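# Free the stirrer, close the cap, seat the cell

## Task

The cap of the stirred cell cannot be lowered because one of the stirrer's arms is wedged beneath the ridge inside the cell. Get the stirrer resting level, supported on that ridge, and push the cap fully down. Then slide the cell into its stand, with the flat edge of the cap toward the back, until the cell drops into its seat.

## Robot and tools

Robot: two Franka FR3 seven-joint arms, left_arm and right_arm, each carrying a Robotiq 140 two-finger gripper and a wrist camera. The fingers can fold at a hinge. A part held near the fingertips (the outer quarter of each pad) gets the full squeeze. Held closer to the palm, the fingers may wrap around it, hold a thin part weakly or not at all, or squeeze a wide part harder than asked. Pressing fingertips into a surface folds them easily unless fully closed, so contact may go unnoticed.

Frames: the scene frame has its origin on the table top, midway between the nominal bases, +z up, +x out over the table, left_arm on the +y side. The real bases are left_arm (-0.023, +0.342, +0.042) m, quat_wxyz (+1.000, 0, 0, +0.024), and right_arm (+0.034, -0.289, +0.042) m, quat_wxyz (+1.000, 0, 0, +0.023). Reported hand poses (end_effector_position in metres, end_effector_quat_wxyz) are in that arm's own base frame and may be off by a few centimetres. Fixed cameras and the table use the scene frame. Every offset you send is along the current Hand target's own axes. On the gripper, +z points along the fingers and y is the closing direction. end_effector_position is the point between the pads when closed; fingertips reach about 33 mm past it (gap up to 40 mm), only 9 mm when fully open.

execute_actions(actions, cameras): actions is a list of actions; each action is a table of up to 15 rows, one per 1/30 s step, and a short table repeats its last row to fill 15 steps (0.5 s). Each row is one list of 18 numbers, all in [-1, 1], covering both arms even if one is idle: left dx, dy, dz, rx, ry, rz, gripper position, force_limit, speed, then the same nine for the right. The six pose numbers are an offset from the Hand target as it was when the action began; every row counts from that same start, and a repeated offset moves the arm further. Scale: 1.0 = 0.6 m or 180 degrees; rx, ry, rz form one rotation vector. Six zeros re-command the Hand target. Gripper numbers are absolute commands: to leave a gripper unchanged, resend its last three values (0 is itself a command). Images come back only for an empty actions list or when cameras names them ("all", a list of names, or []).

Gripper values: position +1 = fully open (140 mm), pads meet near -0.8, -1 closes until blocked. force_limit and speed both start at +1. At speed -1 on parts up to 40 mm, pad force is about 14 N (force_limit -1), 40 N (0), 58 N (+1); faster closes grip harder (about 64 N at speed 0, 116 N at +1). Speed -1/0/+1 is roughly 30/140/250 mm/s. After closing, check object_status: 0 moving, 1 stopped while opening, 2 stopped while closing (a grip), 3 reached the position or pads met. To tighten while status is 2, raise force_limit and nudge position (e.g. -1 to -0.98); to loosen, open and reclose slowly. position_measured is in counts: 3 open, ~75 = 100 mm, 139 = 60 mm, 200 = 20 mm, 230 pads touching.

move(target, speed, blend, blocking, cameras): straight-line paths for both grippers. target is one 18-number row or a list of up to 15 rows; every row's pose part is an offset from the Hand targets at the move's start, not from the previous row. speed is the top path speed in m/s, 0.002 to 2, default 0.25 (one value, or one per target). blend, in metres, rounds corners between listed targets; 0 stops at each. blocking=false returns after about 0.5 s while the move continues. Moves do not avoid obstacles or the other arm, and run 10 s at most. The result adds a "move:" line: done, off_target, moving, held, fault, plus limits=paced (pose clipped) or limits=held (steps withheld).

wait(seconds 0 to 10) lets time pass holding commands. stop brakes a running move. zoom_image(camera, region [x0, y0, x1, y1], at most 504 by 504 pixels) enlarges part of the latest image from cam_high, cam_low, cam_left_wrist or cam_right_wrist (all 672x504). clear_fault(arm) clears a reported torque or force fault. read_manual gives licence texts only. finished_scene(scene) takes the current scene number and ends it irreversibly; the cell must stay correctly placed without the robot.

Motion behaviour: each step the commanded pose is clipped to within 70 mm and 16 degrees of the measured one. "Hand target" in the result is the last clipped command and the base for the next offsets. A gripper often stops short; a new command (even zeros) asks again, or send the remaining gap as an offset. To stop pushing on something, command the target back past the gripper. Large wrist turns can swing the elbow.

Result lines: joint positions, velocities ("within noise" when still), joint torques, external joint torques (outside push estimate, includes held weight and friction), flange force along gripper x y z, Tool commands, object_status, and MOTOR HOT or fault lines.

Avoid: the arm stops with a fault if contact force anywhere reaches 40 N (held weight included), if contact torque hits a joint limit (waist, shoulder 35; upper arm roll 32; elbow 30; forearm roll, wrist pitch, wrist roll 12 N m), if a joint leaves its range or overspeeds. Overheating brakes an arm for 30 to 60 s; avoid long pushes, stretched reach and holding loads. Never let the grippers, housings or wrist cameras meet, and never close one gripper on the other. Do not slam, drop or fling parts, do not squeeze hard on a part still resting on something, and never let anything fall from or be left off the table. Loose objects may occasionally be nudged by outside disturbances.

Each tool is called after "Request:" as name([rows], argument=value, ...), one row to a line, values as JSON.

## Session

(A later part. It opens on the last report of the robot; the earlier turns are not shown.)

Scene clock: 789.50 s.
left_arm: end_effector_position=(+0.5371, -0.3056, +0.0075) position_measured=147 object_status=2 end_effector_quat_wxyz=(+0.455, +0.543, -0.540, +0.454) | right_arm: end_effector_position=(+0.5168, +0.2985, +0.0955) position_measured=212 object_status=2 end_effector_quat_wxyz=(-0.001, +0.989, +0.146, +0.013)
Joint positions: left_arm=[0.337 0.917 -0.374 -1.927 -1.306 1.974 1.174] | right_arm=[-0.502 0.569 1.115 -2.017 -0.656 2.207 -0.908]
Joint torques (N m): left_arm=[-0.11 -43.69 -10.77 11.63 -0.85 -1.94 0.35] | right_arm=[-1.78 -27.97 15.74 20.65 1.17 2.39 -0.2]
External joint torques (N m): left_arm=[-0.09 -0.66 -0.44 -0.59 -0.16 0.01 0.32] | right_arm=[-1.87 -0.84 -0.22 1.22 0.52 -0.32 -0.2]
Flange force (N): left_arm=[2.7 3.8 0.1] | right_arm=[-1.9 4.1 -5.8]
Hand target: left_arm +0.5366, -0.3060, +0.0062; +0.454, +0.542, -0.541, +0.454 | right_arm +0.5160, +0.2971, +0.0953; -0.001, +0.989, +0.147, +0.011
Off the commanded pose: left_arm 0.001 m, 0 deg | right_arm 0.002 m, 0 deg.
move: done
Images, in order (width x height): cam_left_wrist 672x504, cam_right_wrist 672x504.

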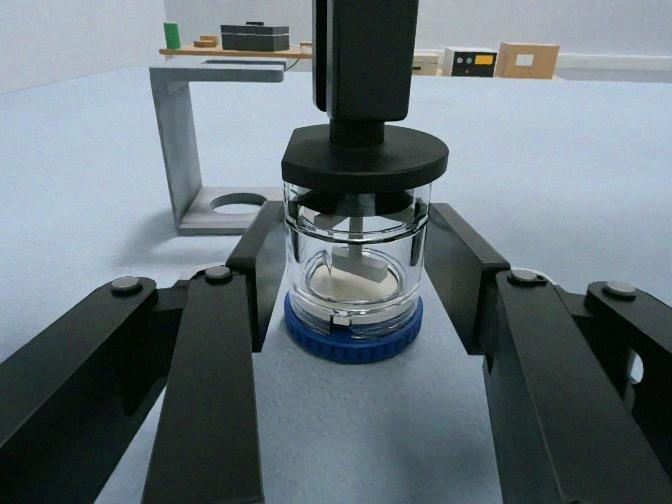

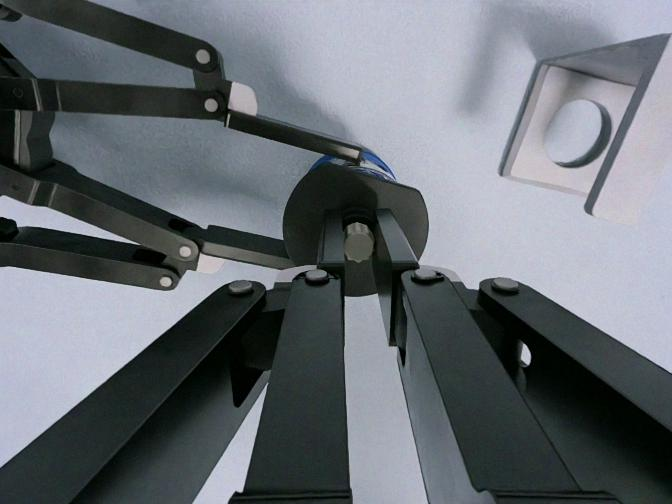

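Request:
zoom_image(camera="cam_right_wrist", region=[270, 140, 450, 260])

Request:
zoom_image(camera="cam_right_wrist", region=[480, 20, 672, 240])

Scaled by 2.800 from the camera's 672x504 image, which has a finer 960x720 frame.

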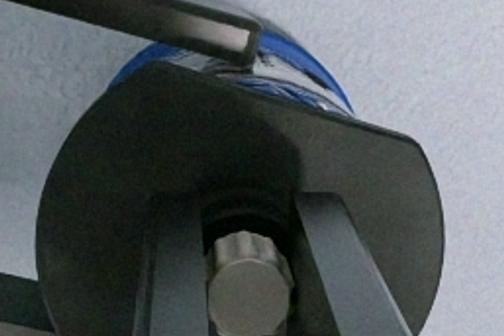

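Scaled by 2.291 from the camera's 672x504 image, which has a finer 960x720 frame.

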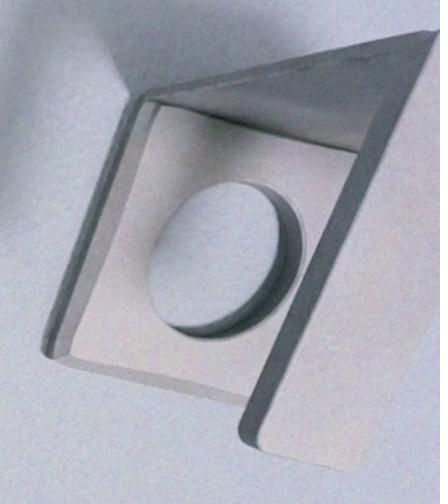

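Request:
execute_actions([
  [[0,0,0,0,0,0,-1,-1,-1,0,0,0,0,0,0,-0.5,0.15,-0.5]],
  [[0,0,0,0,0,0,-1,-1,-1,0.0015,0,-0.0065,0,-0.0083,0,-0.5,0.15,-0.5]],
  [[0,0,0,0,0,0,-1,-1,-1,0,0,0,0,0,0,-0.5,0.15,-0.5]],
], cameras=["cam_right_wrist","cam_left_wrist"])

Scene clock: 810.13 s.
left_arm: end_effector_position=(+0.5370, -0.3057, +0.0075) position_measured=147 object_status=2 end_effector_quat_wxyz=(+0.455, +0.543, -0.540, +0.454) | right_arm: end_effector_position=(+0.5179, +0.2970, +0.0994) position_measured=192 object_status=3 end_effector_quat_wxyz=(+0.001, +0.990, +0.144, +0.000)
Joint positions: left_arm=[0.337 0.917 -0.374 -1.927 -1.306 1.974 1.175] | right_arm=[-0.492 0.586 1.115 -1.981 -0.642 2.158 -0.92]
Joint torques (N m): left_arm=[-0.06 -43.72 -10.88 11.77 -0.94 -1.96 0.32] | right_arm=[-0.61 -27.89 16.02 20.84 0.98 2.35 -0.12]
External joint torques (N m): left_arm=[0.06 -0.84 -0.51 -0.37 -0.26 0 0.29] | right_arm=[-0.56 -0.09 -0.22 1.42 0.31 -0.28 -0.12]
External joint torques at the end of the 1st action: left_arm=[0.06 -0.75 -0.47 -0.4 -0.25 0.01 0.29] | right_arm=[-1.35 -0.63 -0.38 1.03 0.5 -0.3 -0.14]
External joint torques at the end of the 2nd action: left_arm=[-0.07 -0.75 -0.57 -0.43 -0.25 -0.01 0.29] | right_arm=[-0.25 -0.37 -0.43 1.09 0.46 -0.26 -0.2]
Flange force (N): left_arm=[3.0 3.4 0.0] | right_arm=[4.5 0.1 -2.3]
Flange force at the end of the 1st action (N): left_arm=[2.8 3.4 0.0] | right_arm=[-0.4 2.7 -4.1]
Flange force at the end of the 2nd action (N): left_arm=[2.9 3.4 0.2] | right_arm=[3.7 -0.1 -2.0]
Hand target: left_arm +0.5366, -0.3060, +0.0062; +0.454, +0.542, -0.541, +0.454 | right_arm +0.5168, +0.2974, +0.0992; +0.001, +0.989, +0.147, -0.002
Off the commanded pose: left_arm 0.001 m, 0 deg | right_arm 0.001 m, 0 deg.
Images, in order (width x height): cam_left_wrist 672x504, cam_right_wrist 672x504.

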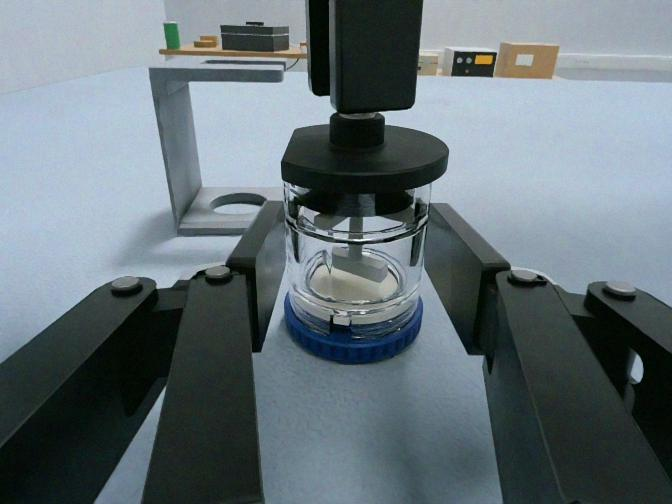

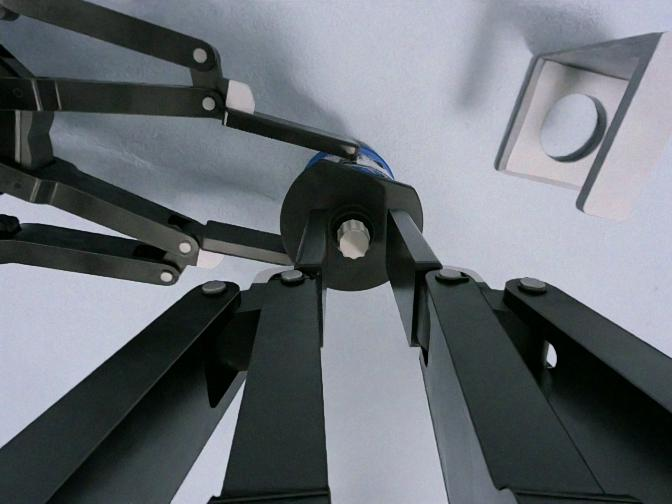

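Request:
execute_actions([
  [[0,0,0,0,0,0,-1,-1,-1,0,-0.0013,0,0,0,0,-0.5,0.15,-0.5]],
  [[0,0,0,0,0,0,-1,-1,-1,0,0,0,0,0,0,-1,0.15,-1]],
  [[0,0,0,0,0,0,-1,-1,-1,0,0,0,0,0,0,-1,0.15,-1]],
  [[0,0,0,0,0,0,-1,-1,-1,0,0,0,0,0,0,-1,0.15,-1]],
  [[0,0,0,0,0,0,0.3,-1,-0.6,0,0,0,0,0,0,-1,0.15,-1]],
  [[0,0,0,0,0,0,0.3,-1,-0.6,0,0,0,0,0,0,-1,0.15,-1]],
], cameras=["cam_left_wrist"])

Scene clock: 818.10 s.
left_arm: end_effector_position=(+0.5370, -0.3057, +0.0074) position_measured=91 object_status=3 end_effector_quat_wxyz=(+0.455, +0.543, -0.540, +0.454) | right_arm: end_effector_position=(+0.5176, +0.2980, +0.0996) position_measured=213 object_status=2 end_effector_quat_wxyz=(+0.001, +0.989, +0.145, +0.000)
Joint positions: left_arm=[0.337 0.917 -0.374 -1.927 -1.306 1.974 1.175] | right_arm=[-0.491 0.587 1.116 -1.98 -0.642 2.157 -0.921]
Joint torques (N m): left_arm=[0.05 -43.75 -10.8 11.64 -0.85 -1.98 0.31] | right_arm=[-0.43 -27.99 15.63 20.73 0.91 2.4 -0.08]
External joint torques (N m): left_arm=[-0.04 -0.72 -0.58 -0.63 -0.17 -0.05 0.28] | right_arm=[-0.51 -0.13 -0.72 1.36 0.24 -0.23 -0.08]
External joint torques at the end of the 2nd action: left_arm=[0.01 -0.63 -0.61 -0.57 -0.25 -0.02 0.26] | right_arm=[-0.33 0.02 -0.66 1.04 0.26 -0.28 -0.06]
External joint torques at the end of the 3rd action: left_arm=[-0.4 -0.57 -0.79 -0.89 -0.13 -0.03 0.28] | right_arm=[-0.51 -0.05 -0.74 1.38 0.23 -0.23 -0.05]
External joint torques at the end of the 4th action: left_arm=[-0.45 -0.43 -0.84 -0.95 -0.13 -0.03 0.29] | right_arm=[-0.46 0.02 -0.77 1.33 0.24 -0.23 -0.09]
External joint torques at the end of the 5th action: left_arm=[0.08 -0.8 -0.59 -0.56 -0.18 -0.03 0.28] | right_arm=[-0.43 0 -0.72 1.26 0.23 -0.25 -0.09]
Flange force (N): left_arm=[3.1 4.0 0.0] | right_arm=[5.3 -0.2 -1.0]
Flange force at the end of the 2nd action (N): left_arm=[2.9 3.7 0.2] | right_arm=[4.8 -0.5 -0.7]
Flange force at the end of the 3rd action (N): left_arm=[3.2 4.5 0.6] | right_arm=[5.6 -0.3 -0.9]
Flange force at the end of the 4th action (N): left_arm=[2.9 4.5 0.7] | right_arm=[5.7 -0.4 -0.7]
Flange force at the end of the 5th action (N): left_arm=[3.2 4.0 -0.1] | right_arm=[5.5 -0.4 -0.8]
Hand target: left_arm +0.5366, -0.3060, +0.0062; +0.454, +0.542, -0.541, +0.454 | right_arm +0.5165, +0.2981, +0.0992; +0.001, +0.989, +0.147, -0.002
Off the commanded pose: left_arm 0.001 m, 0 deg | right_arm 0.001 m, 0 deg.
Images, in order (width x height): cam_left_wrist 672x504.

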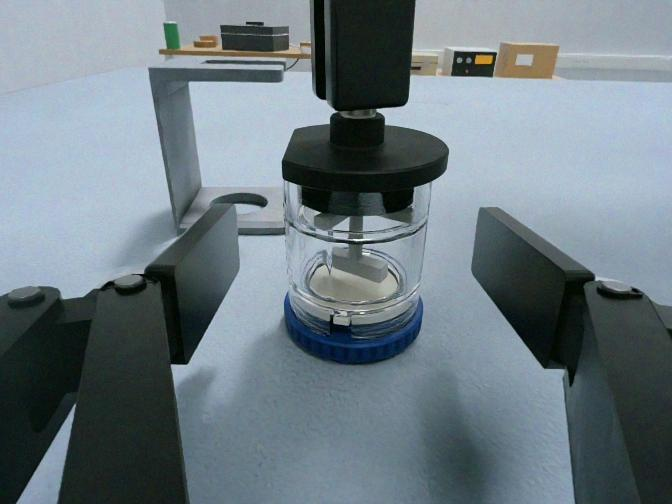

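Request:
move([
  [-0.018,0,-0.1,0,0,0,0.3,-1,-0.6,0,0,0,0,0,0,-1,0.15,-1],
  [-0.018,0,-0.1,0,0,0,0.3,-1,-0.6,0,0,-0.0145,0,0,-0.011,-1,0.15,-1],
], speed=[0.12,0.03], cameras=["cam_left_wrist","cam_right_wrist"])

Request:
zoom_image(camera="cam_left_wrist", region=[200, 60, 460, 260])

Scene clock: 828.93 s.
left_arm: end_effector_position=(+0.5370, -0.2445, +0.0051) position_measured=91 object_status=3 end_effector_quat_wxyz=(+0.452, +0.543, -0.541, +0.456) | right_arm: end_effector_position=(+0.5158, +0.2986, +0.1068) position_measured=213 object_status=2 end_effector_quat_wxyz=(+0.001, +0.987, +0.162, -0.002)
Joint positions: left_arm=[0.406 0.909 -0.319 -1.92 -1.225 1.897 1.17] | right_arm=[-0.507 0.587 1.142 -1.975 -0.64 2.137 -0.953]
Joint velocities: left_arm=[within noise] | right_arm=[0 0.001 0 0.001 0.001 -0.001 -0.005]
Joint torques (N m): left_arm=[0.16 -44.65 -9.47 11.77 -0.38 -2.47 -0.12] | right_arm=[-1.22 -28.24 16.81 21.72 0.77 2.52 -0.13]
External joint torques (N m): left_arm=[0.15 -1.32 -0.52 -0.5 0.34 -0.55 -0.15] | right_arm=[-1.19 -0.88 0.34 2.25 0.09 -0.1 -0.13]
Flange force (N): left_arm=[4.6 3.2 -1.7] | right_arm=[2.6 1.7 -5.1]
Hand target: left_arm +0.5365, -0.2451, +0.0061; +0.454, +0.542, -0.541, +0.454 | right_arm +0.5166, +0.2981, +0.1079; +0.001, +0.987, +0.164, -0.002
Off the commanded pose: left_arm 0.001 m, 0 deg | right_arm 0.001 m, 0 deg.
move: done
Images, in order (width x height): cam_left_wrist 672x504, cam_right_wrist 672x504.

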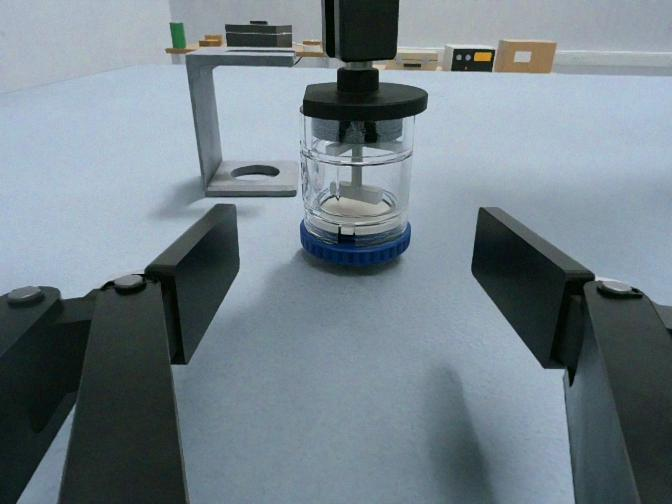

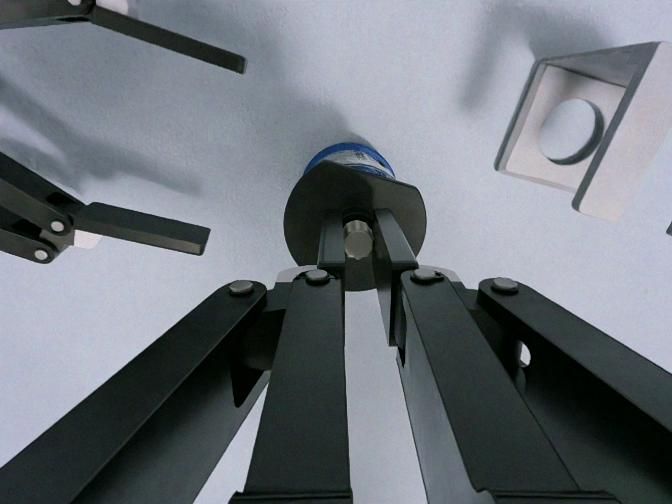

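Scaled by 1.938 from the camera's 672x504 image, which has a finer 960x720 frame.

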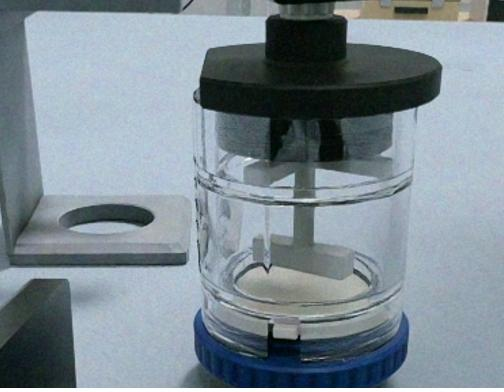

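Request:
move(target=[0,0,0,0,0,0,0.3,-1,-0.6,-0.0787,0.1668,0,0,0,0,-1,0.15,-1], speed=0.08, cameras=["all"])

Request:
zoom_image(camera="cam_right_wrist", region=[250, 0, 550, 300])

Request:
zoom_image(camera="cam_left_wrist", region=[160, 20, 460, 240])

Request:
zoom_image(camera="cam_high", region=[270, 250, 370, 350])

Scene clock: 838.40 s.
left_arm: end_effector_position=(+0.5370, -0.2445, +0.0051) position_measured=91 object_status=3 end_effector_quat_wxyz=(+0.452, +0.543, -0.541, +0.456) | right_arm: end_effector_position=(+0.5025, +0.1872, +0.1075) position_measured=213 object_status=2 end_effector_quat_wxyz=(+0.003, +0.987, +0.160, -0.004)
Joint positions: left_arm=[0.406 0.909 -0.319 -1.92 -1.225 1.897 1.17] | right_arm=[-0.944 0.519 1.364 -2.191 -0.642 2.188 -1.089]
Joint velocities: left_arm=[within noise] | right_arm=[0 0.001 0.001 -0.001 -0.001 0.001 -0.007]
Joint torques (N m): left_arm=[0.23 -44.64 -9.49 11.79 -0.37 -2.48 -0.12] | right_arm=[-1.24 -17.19 15.37 20.67 0.1 2.95 -0.16]
External joint torques (N m): left_arm=[0.07 -1.36 -0.68 -0.43 0.34 -0.58 -0.15] | right_arm=[-1.04 -0.07 0.44 1.47 -0.56 0.34 -0.16]
Flange force (N): left_arm=[4.6 3.0 -1.5] | right_arm=[-1.3 2.5 -3.3]
Hand target: left_arm +0.5365, -0.2451, +0.0061; +0.454, +0.542, -0.541, +0.454 | right_arm +0.5042, +0.1882, +0.1083; +0.001, +0.987, +0.164, -0.002
Off the commanded pose: left_arm 0.001 m, 0 deg | right_arm 0.002 m, 1 deg.
move: done

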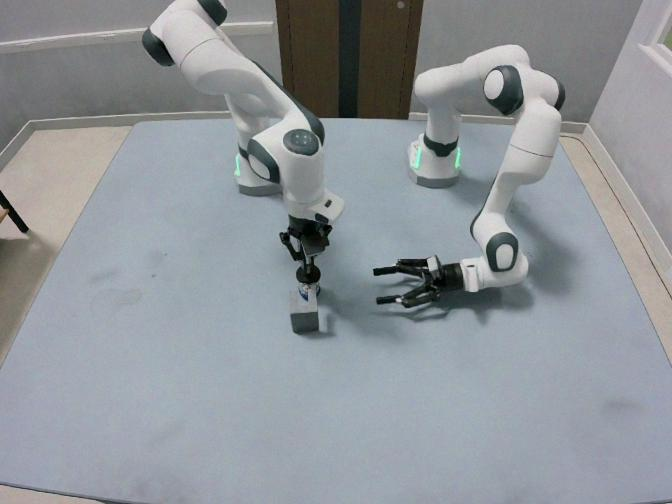

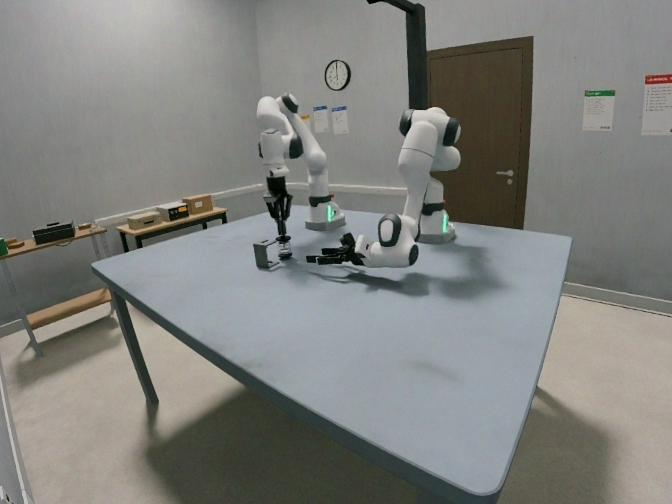

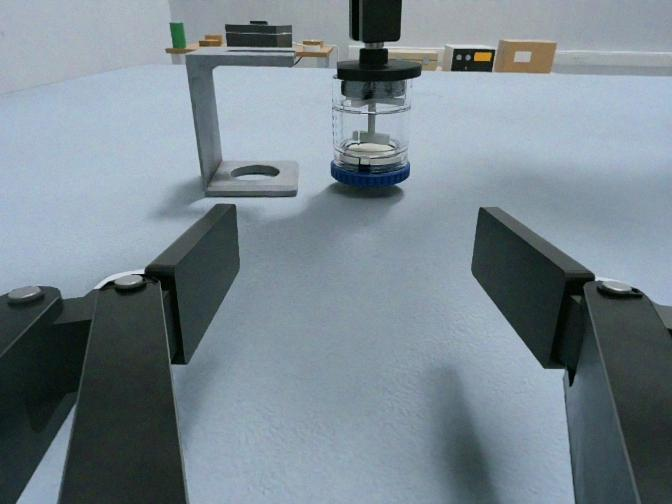

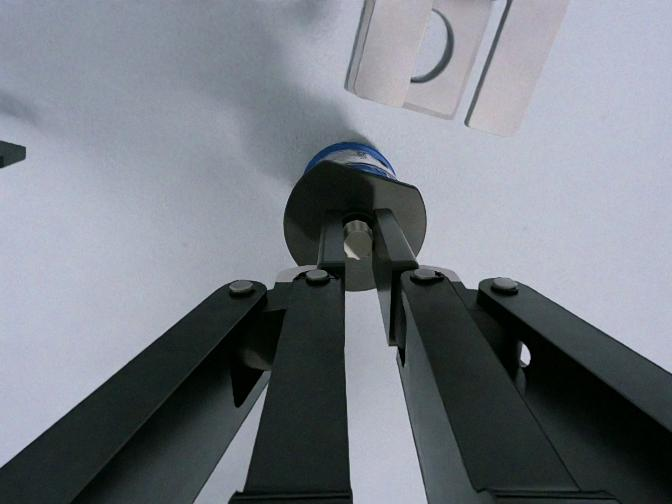

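Scaled by 1.680 from the camera's 672x504 image, which has a finer 960x720 frame.

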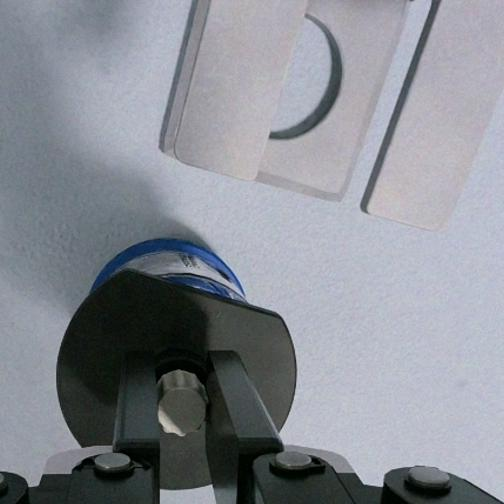

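Scaled by 1.680 from the camera's 672x504 image, which has a finer 960x720 frame.

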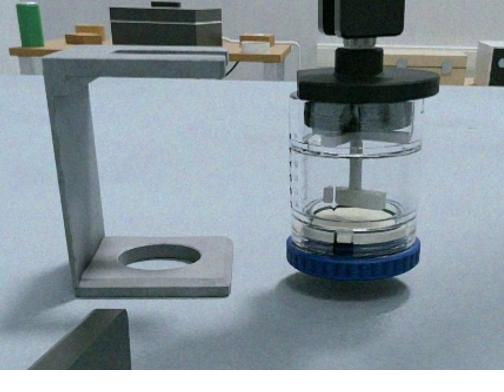

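Scaled by 5.040 from the camera's 672x504 image, which has a finer 960x720 frame.

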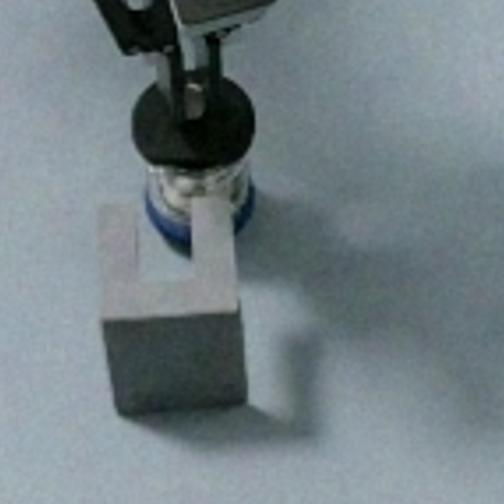

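Request:
move(target=[0,0,0,0,0,0,0.3,-1,-0.6,-0.0068,0.0258,0,0,0,-0.0156,-1,0.15,-1], speed=0.08, cameras=["all"])

Request:
zoom_image(camera="cam_right_wrist", region=[250, 0, 550, 300])

Request:
zoom_image(camera="cam_high", region=[270, 250, 340, 350])

Scene clock: 856.50 s.
left_arm: end_effector_position=(+0.5370, -0.2445, +0.0051) position_measured=91 object_status=3 end_effector_quat_wxyz=(+0.452, +0.543, -0.541, +0.456) | right_arm: end_effector_position=(+0.5054, +0.1730, +0.1082) position_measured=213 object_status=2 end_effector_quat_wxyz=(+0.000, +0.983, +0.185, -0.001)
Joint positions: left_arm=[0.406 0.909 -0.319 -1.92 -1.225 1.897 1.17] | right_arm=[-1.002 0.537 1.394 -2.204 -0.666 2.188 -1.15]
Joint velocities: left_arm=[within noise] | right_arm=[0 0 0 0 0.001 0.001 -0.005]
Joint torques (N m): left_arm=[0.16 -44.62 -9.48 11.79 -0.38 -2.49 -0.09] | right_arm=[-1.22 -16.45 15.85 20.43 0.16 2.54 -0.12]
External joint torques (N m): left_arm=[0.01 -1.19 -0.62 -0.53 0.34 -0.58 -0.12] | right_arm=[-1.24 0.07 0.24 1.52 -0.52 -0.1 -0.12]
Flange force (N): left_arm=[4.3 3.1 -1.4] | right_arm=[-0.9 2.8 -4.0]
Hand target: left_arm +0.5365, -0.2451, +0.0061; +0.454, +0.542, -0.541, +0.454 | right_arm +0.5053, +0.1722, +0.1084; +0.001, +0.982, +0.188, -0.002
Off the commanded pose: left_arm 0.001 m, 0 deg | right_arm 0.001 m, 0 deg.
move: done

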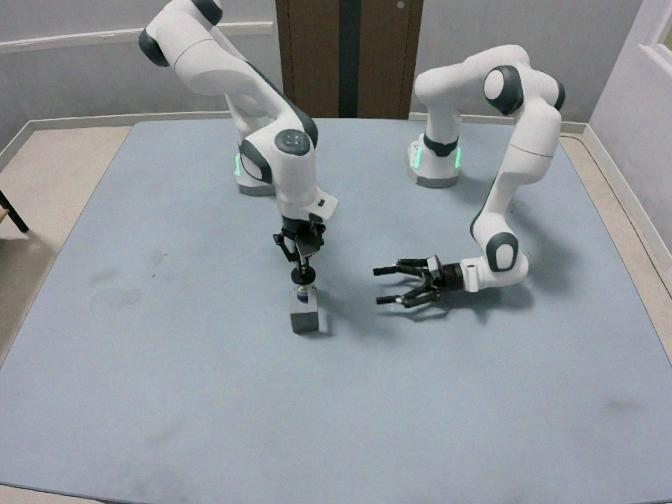

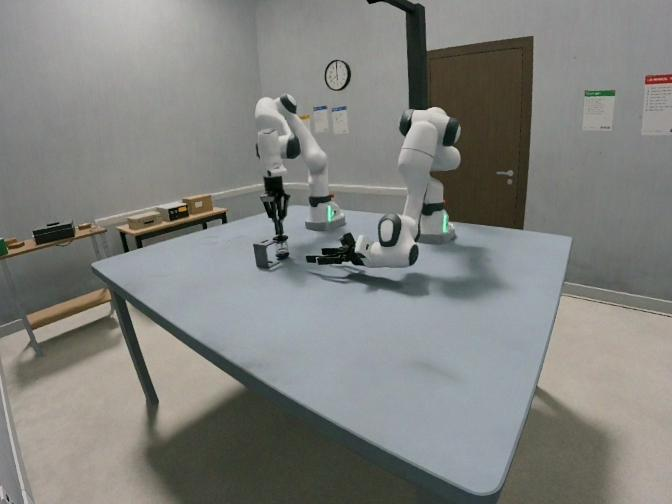

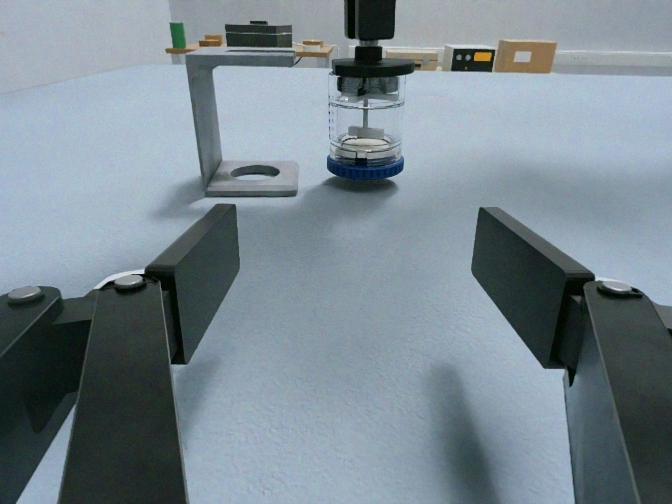

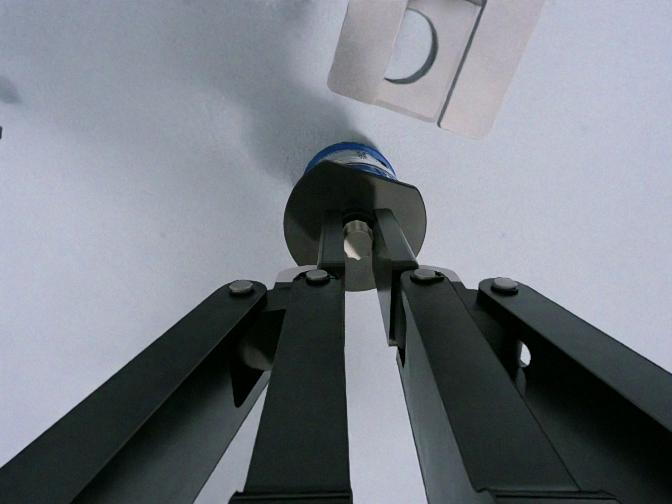

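Scaled by 1.680 from the camera's 672x504 image, which has a finer 960x720 frame.

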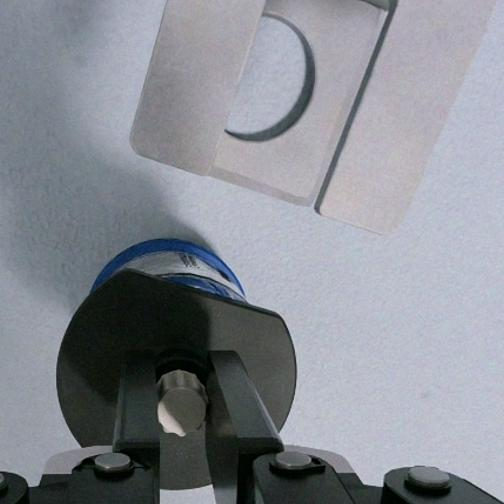

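Scaled by 5.040 from the camera's 672x504 image, which has a finer 960x720 frame.

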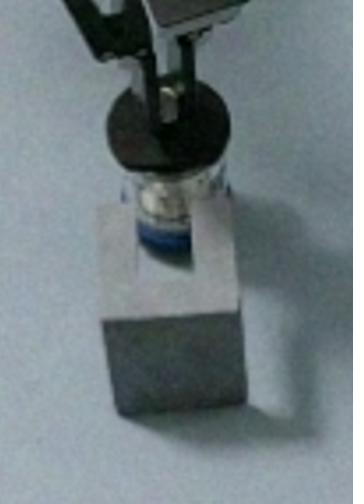

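Request:
move(target=[0,0,0,0,0,0,0.3,-1,-0.6,0.0263,0.0164,0,0,0,0,-1,0.15,-1], speed=0.06, cameras=["all"])

Request:
zoom_image(camera="cam_right_wrist", region=[250, 0, 550, 300])

Request:
zoom_image(camera="cam_high", region=[270, 250, 340, 350])

Request:
zoom_image(camera="cam_left_wrist", region=[160, 20, 460, 240])

Scene clock: 868.10 s.
left_arm: end_effector_position=(+0.5370, -0.2445, +0.0051) position_measured=91 object_status=3 end_effector_quat_wxyz=(+0.452, +0.543, -0.541, +0.456) | right_arm: end_effector_position=(+0.5231, +0.1690, +0.1078) position_measured=213 object_status=2 end_effector_quat_wxyz=(+0.000, +0.983, +0.184, -0.002)
Joint positions: left_arm=[0.406 0.909 -0.319 -1.92 -1.225 1.897 1.17] | right_arm=[-0.947 0.561 1.336 -2.147 -0.676 2.168 -1.166]
Joint velocities: left_arm=[within noise] | right_arm=[0.002 -0.001 -0.001 -0.001 -0.001 -0.003 -0.007]
Joint torques (N m): left_arm=[0.16 -44.66 -9.47 11.82 -0.39 -2.47 -0.11] | right_arm=[-0.38 -19.44 15.98 21.15 0.18 2.58 -0.07]
External joint torques (N m): left_arm=[0.06 -1.27 -0.57 -0.43 0.34 -0.55 -0.14] | right_arm=[-0.36 -0.19 -0.27 2.32 -0.5 -0.05 -0.07]
Flange force (N): left_arm=[4.3 2.9 -1.5] | right_arm=[8.0 1.3 -0.8]
Hand target: left_arm +0.5365, -0.2451, +0.0061; +0.454, +0.542, -0.541, +0.454 | right_arm +0.5236, +0.1689, +0.1083; +0.001, +0.982, +0.188, -0.002
Off the commanded pose: left_arm 0.001 m, 0 deg | right_arm 0.001 m, 0 deg.
move: done

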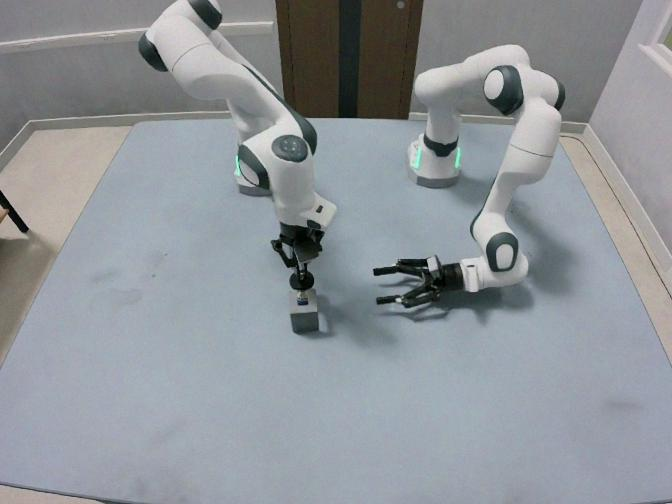

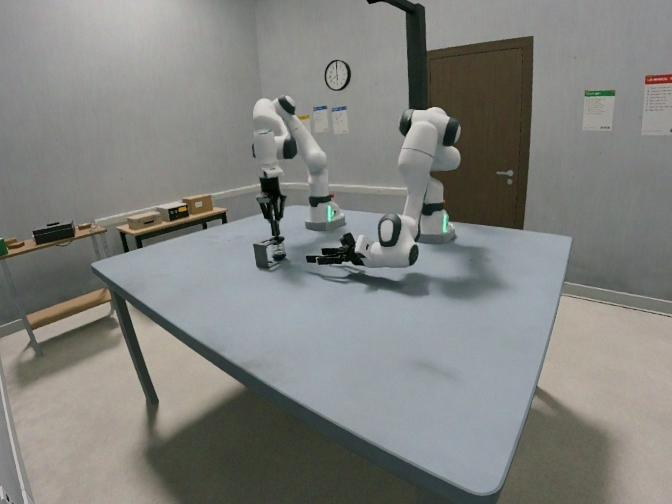

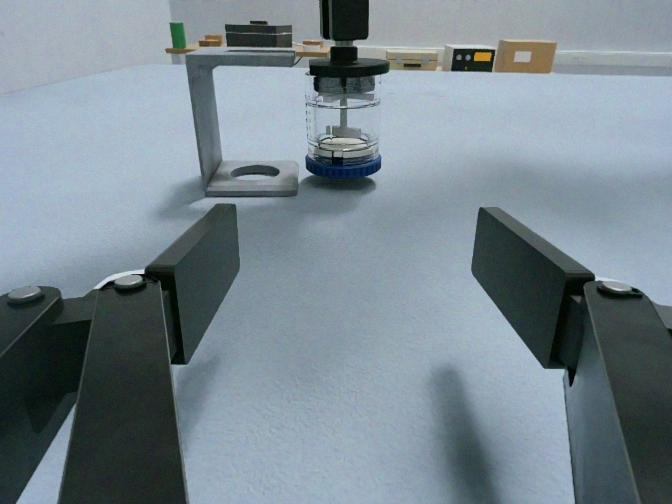

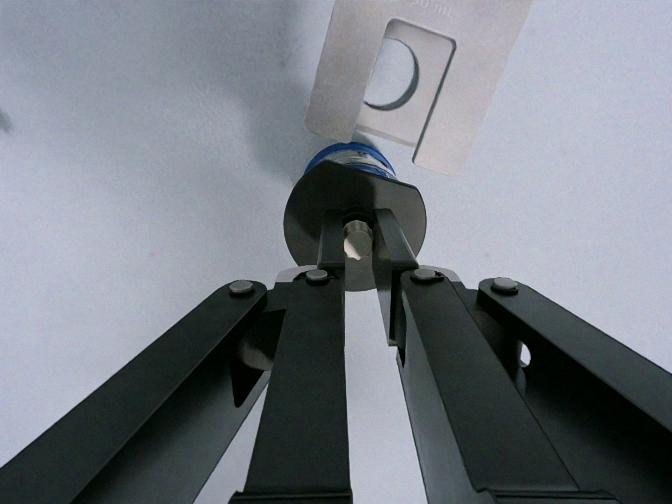

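Scaled by 1.680 from the camera's 672x504 image, which has a finer 960x720 frame.

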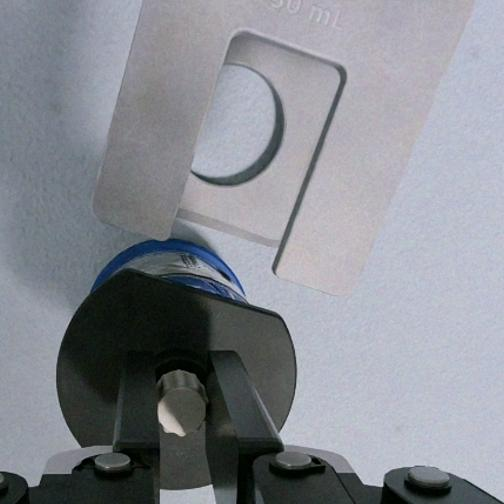

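Scaled by 5.040 from the camera's 672x504 image, which has a finer 960x720 frame.

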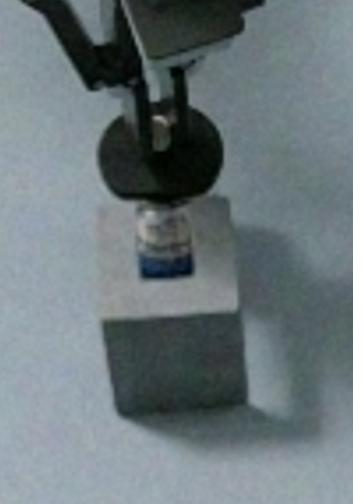

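Scaled by 1.680 from the camera's 672x504 image, which has a finer 960x720 frame.

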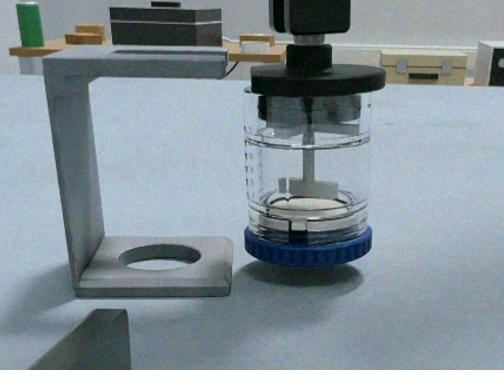

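Request:
move([
  [0,0,0,0,0,0,0.3,-1,-0.6,0,0,0,0,0.0111,0,-1,0.15,-1],
  [0,0,0,0,0,0,0.3,-1,-0.6,0.0191,0.0058,0,0,0.0111,0,-1,0.15,-1],
], speed=0.04, cameras=["all"])

Request:
zoom_image(camera="cam_right_wrist", region=[250, 0, 550, 300])

Request:
zoom_image(camera="cam_high", region=[270, 250, 340, 350])

Request:
zoom_image(camera="cam_left_wrist", region=[170, 30, 410, 210])

Scene clock: 884.47 s.
left_arm: end_effector_position=(+0.5370, -0.2445, +0.0051) position_measured=91 object_status=3 end_effector_quat_wxyz=(+0.452, +0.543, -0.541, +0.456) | right_arm: end_effector_position=(+0.5347, +0.1697, +0.1074) position_measured=213 object_status=2 end_effector_quat_wxyz=(-0.003, +0.982, +0.186, +0.015)
Joint positions: left_arm=[0.406 0.909 -0.319 -1.92 -1.225 1.897 1.17] | right_arm=[-0.942 0.562 1.322 -2.145 -0.695 2.205 -1.167]
Joint velocities: left_arm=[within noise] | right_arm=[0.002 0 -0.004 0 0 -0.002 0]
Joint torques (N m): left_arm=[0.15 -44.63 -9.46 11.8 -0.37 -2.48 -0.1] | right_arm=[0.06 -20.35 16.02 21.3 0.43 2.71 -0.07]
External joint torques (N m): left_arm=[0.16 -1.21 -0.47 -0.46 0.36 -0.55 -0.13] | right_arm=[0.12 -0.72 -0.25 2.43 -0.25 0 -0.07]
Flange force (N): left_arm=[4.2 2.9 -1.7] | right_arm=[9.2 0.5 -0.5]
Hand target: left_arm +0.5365, -0.2451, +0.0061; +0.454, +0.542, -0.541, +0.454 | right_arm +0.5356, +0.1699, +0.1083; -0.002, +0.982, +0.188, +0.016
Off the commanded pose: left_arm 0.001 m, 0 deg | right_arm 0.001 m, 0 deg.
move: done

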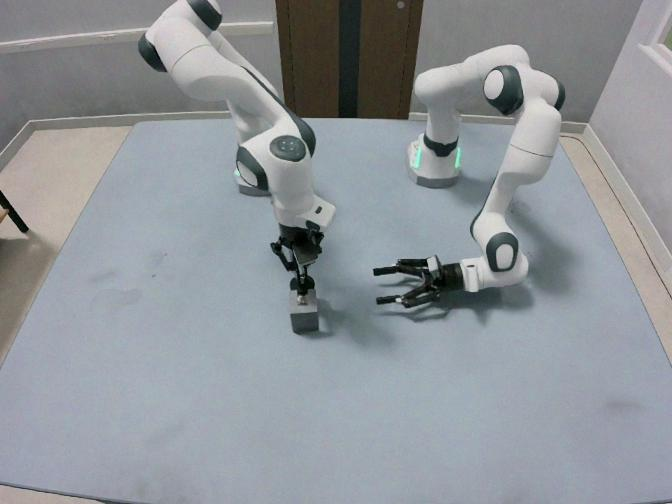

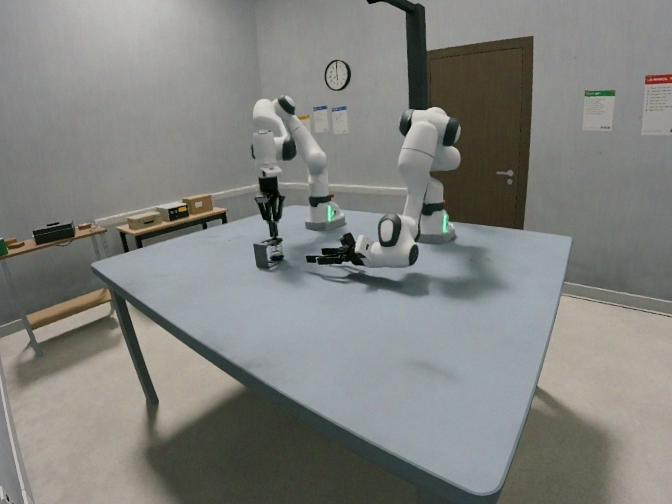

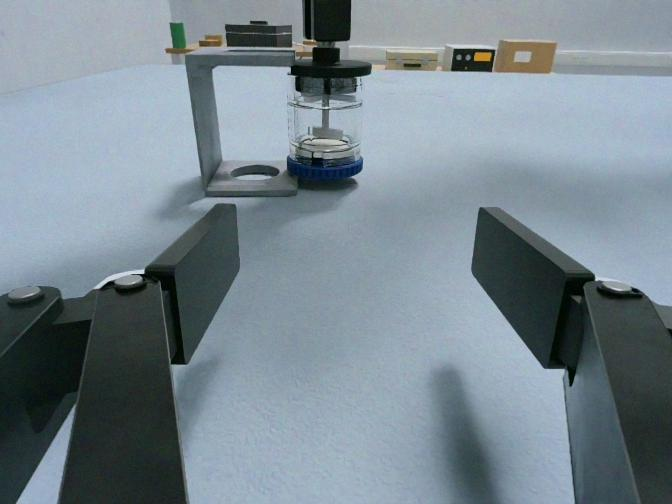

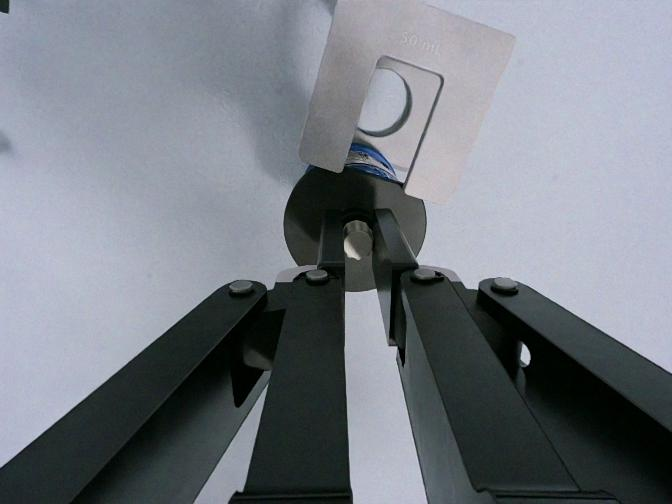

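Scaled by 1.680 from the camera's 672x504 image, which has a finer 960x720 frame.

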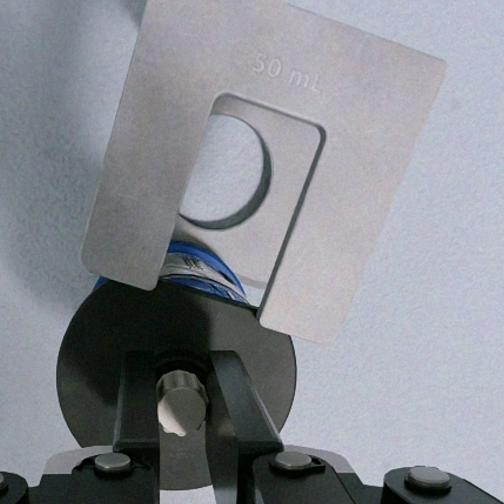

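Scaled by 5.040 from the camera's 672x504 image, which has a finer 960x720 frame.

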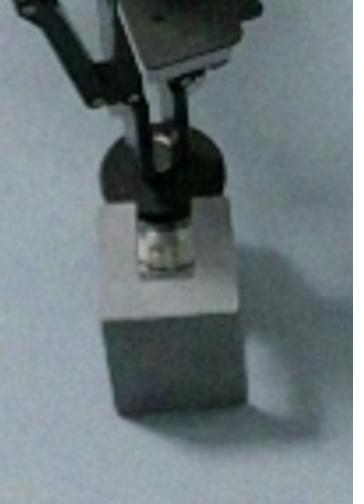

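Scaled by 2.100 from the camera's 672x504 image, which has a finer 960x720 frame.

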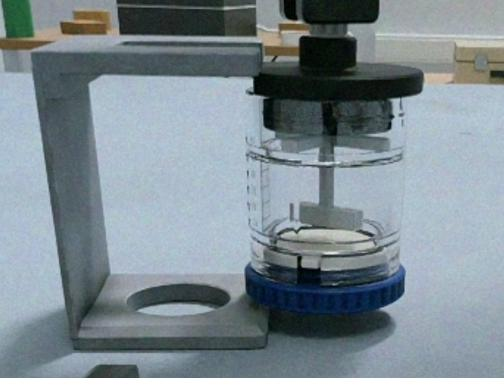

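Request:
move(target=[0,0,0,0,0,0,0.3,-1,-0.6,0.0398,0.0122,0,0,0.003,0,-1,0.15,-1], speed=0.03, cameras=["all"])

Request:
zoom_image(camera="cam_right_wrist", region=[250, 0, 550, 300])

Request:
zoom_image(camera="cam_high", region=[270, 250, 340, 350])

Request:
zoom_image(camera="cam_left_wrist", region=[170, 30, 410, 210])

Scene clock: 894.87 s.
left_arm: end_effector_position=(+0.5370, -0.2445, +0.0051) position_measured=91 object_status=3 end_effector_quat_wxyz=(+0.452, +0.543, -0.541, +0.456) | right_arm: end_effector_position=(+0.5594, +0.1720, +0.1082) position_measured=213 object_status=2 end_effector_quat_wxyz=(-0.004, +0.983, +0.185, +0.020)
Joint positions: left_arm=[0.406 0.909 -0.319 -1.92 -1.225 1.897 1.17] | right_arm=[-0.862 0.597 1.254 -2.065 -0.709 2.186 -1.176]
Joint velocities: left_arm=[within noise] | right_arm=[0.004 -0.001 -0.002 0 -0.001 -0.003 -0.006]
Joint torques (N m): left_arm=[0.16 -44.63 -9.49 11.78 -0.38 -2.48 -0.13] | right_arm=[-0.79 -23.85 16.16 21.71 0.12 2.85 -0.24]
External joint torques (N m): left_arm=[-0.01 -1.21 -0.65 -0.56 0.35 -0.57 -0.16] | right_arm=[-0.81 -0.56 -1.1 2.84 -0.57 0.11 -0.24]
Flange force (N): left_arm=[4.5 3.1 -1.4] | right_arm=[9.8 2.5 0.4]
Hand target: left_arm +0.5365, -0.2451, +0.0061; +0.454, +0.542, -0.541, +0.454 | right_arm +0.5605, +0.1719, +0.1091; -0.003, +0.982, +0.188, +0.020
Off the commanded pose: left_arm 0.001 m, 0 deg | right_arm 0.001 m, 0 deg.
move: done

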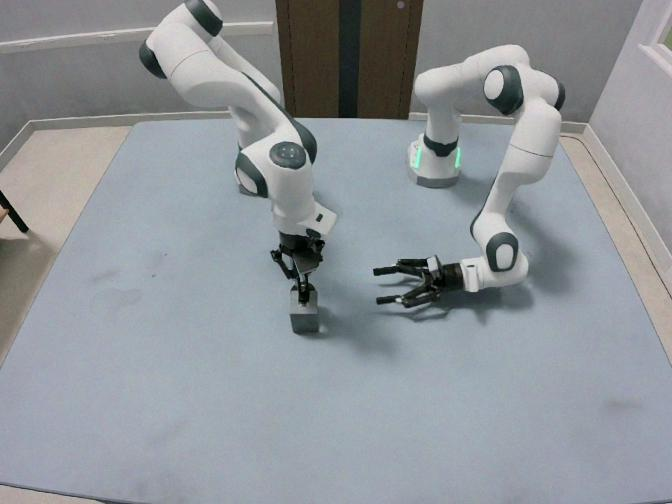

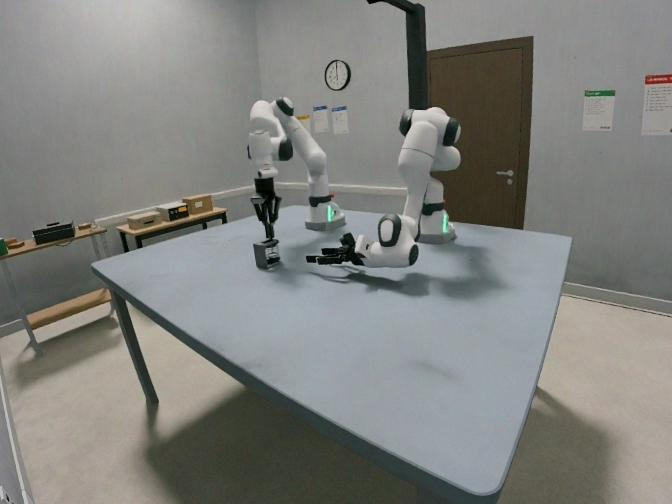

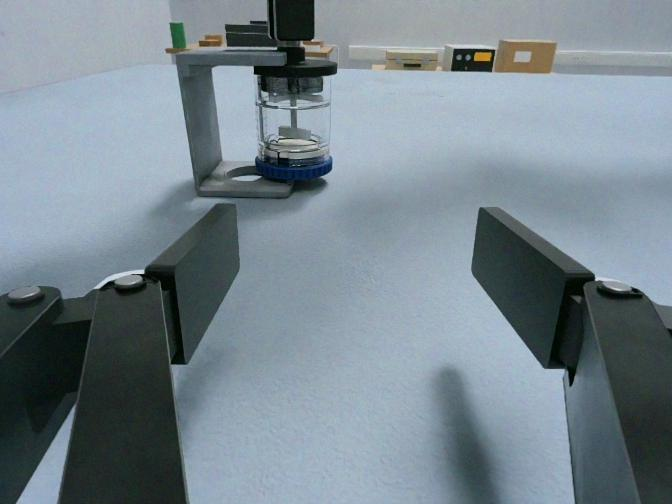

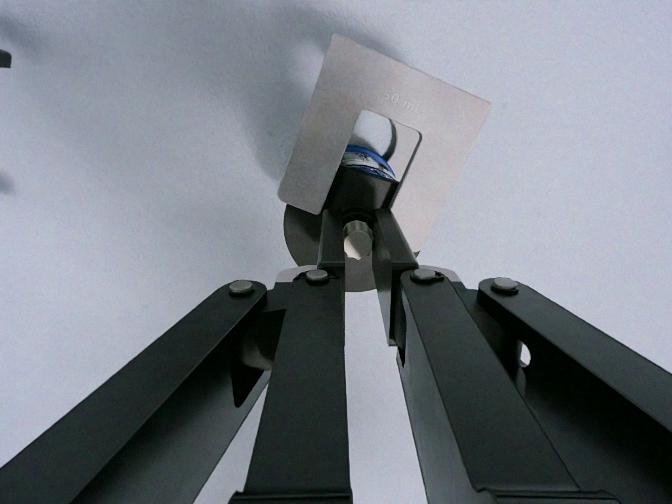

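Scaled by 1.680 from the camera's 672x504 image, which has a finer 960x720 frame.

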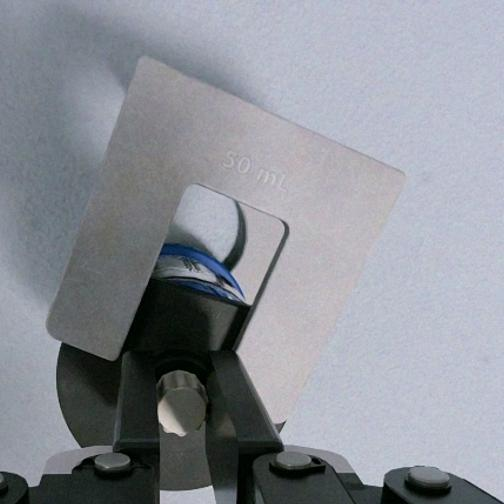

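Scaled by 5.040 from the camera's 672x504 image, which has a finer 960x720 frame.

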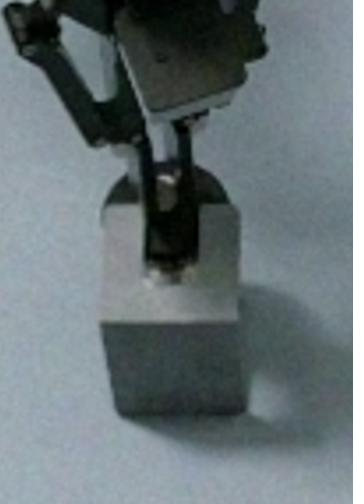

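Scaled by 2.100 from the camera's 672x504 image, which has a finer 960x720 frame.

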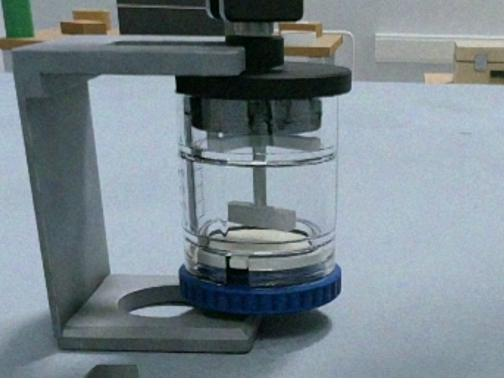

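Request:
zoom_image(camera="cam_left_wrist", region=[230, 40, 350, 100])

Request:
zoom_image(camera="cam_left_wrist", region=[190, 140, 350, 210])

Scaled by 4.200 from the camera's 672x504 image, which has a finer 960x720 frame.

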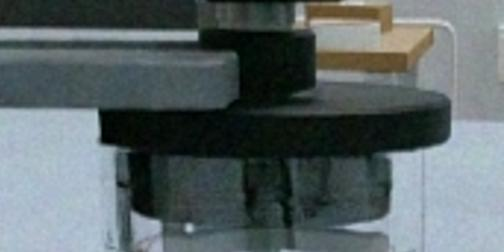

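Scaled by 3.150 from the camera's 672x504 image, which has a finer 960x720 frame.

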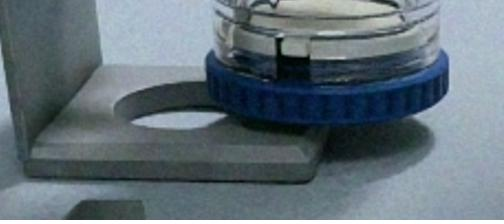

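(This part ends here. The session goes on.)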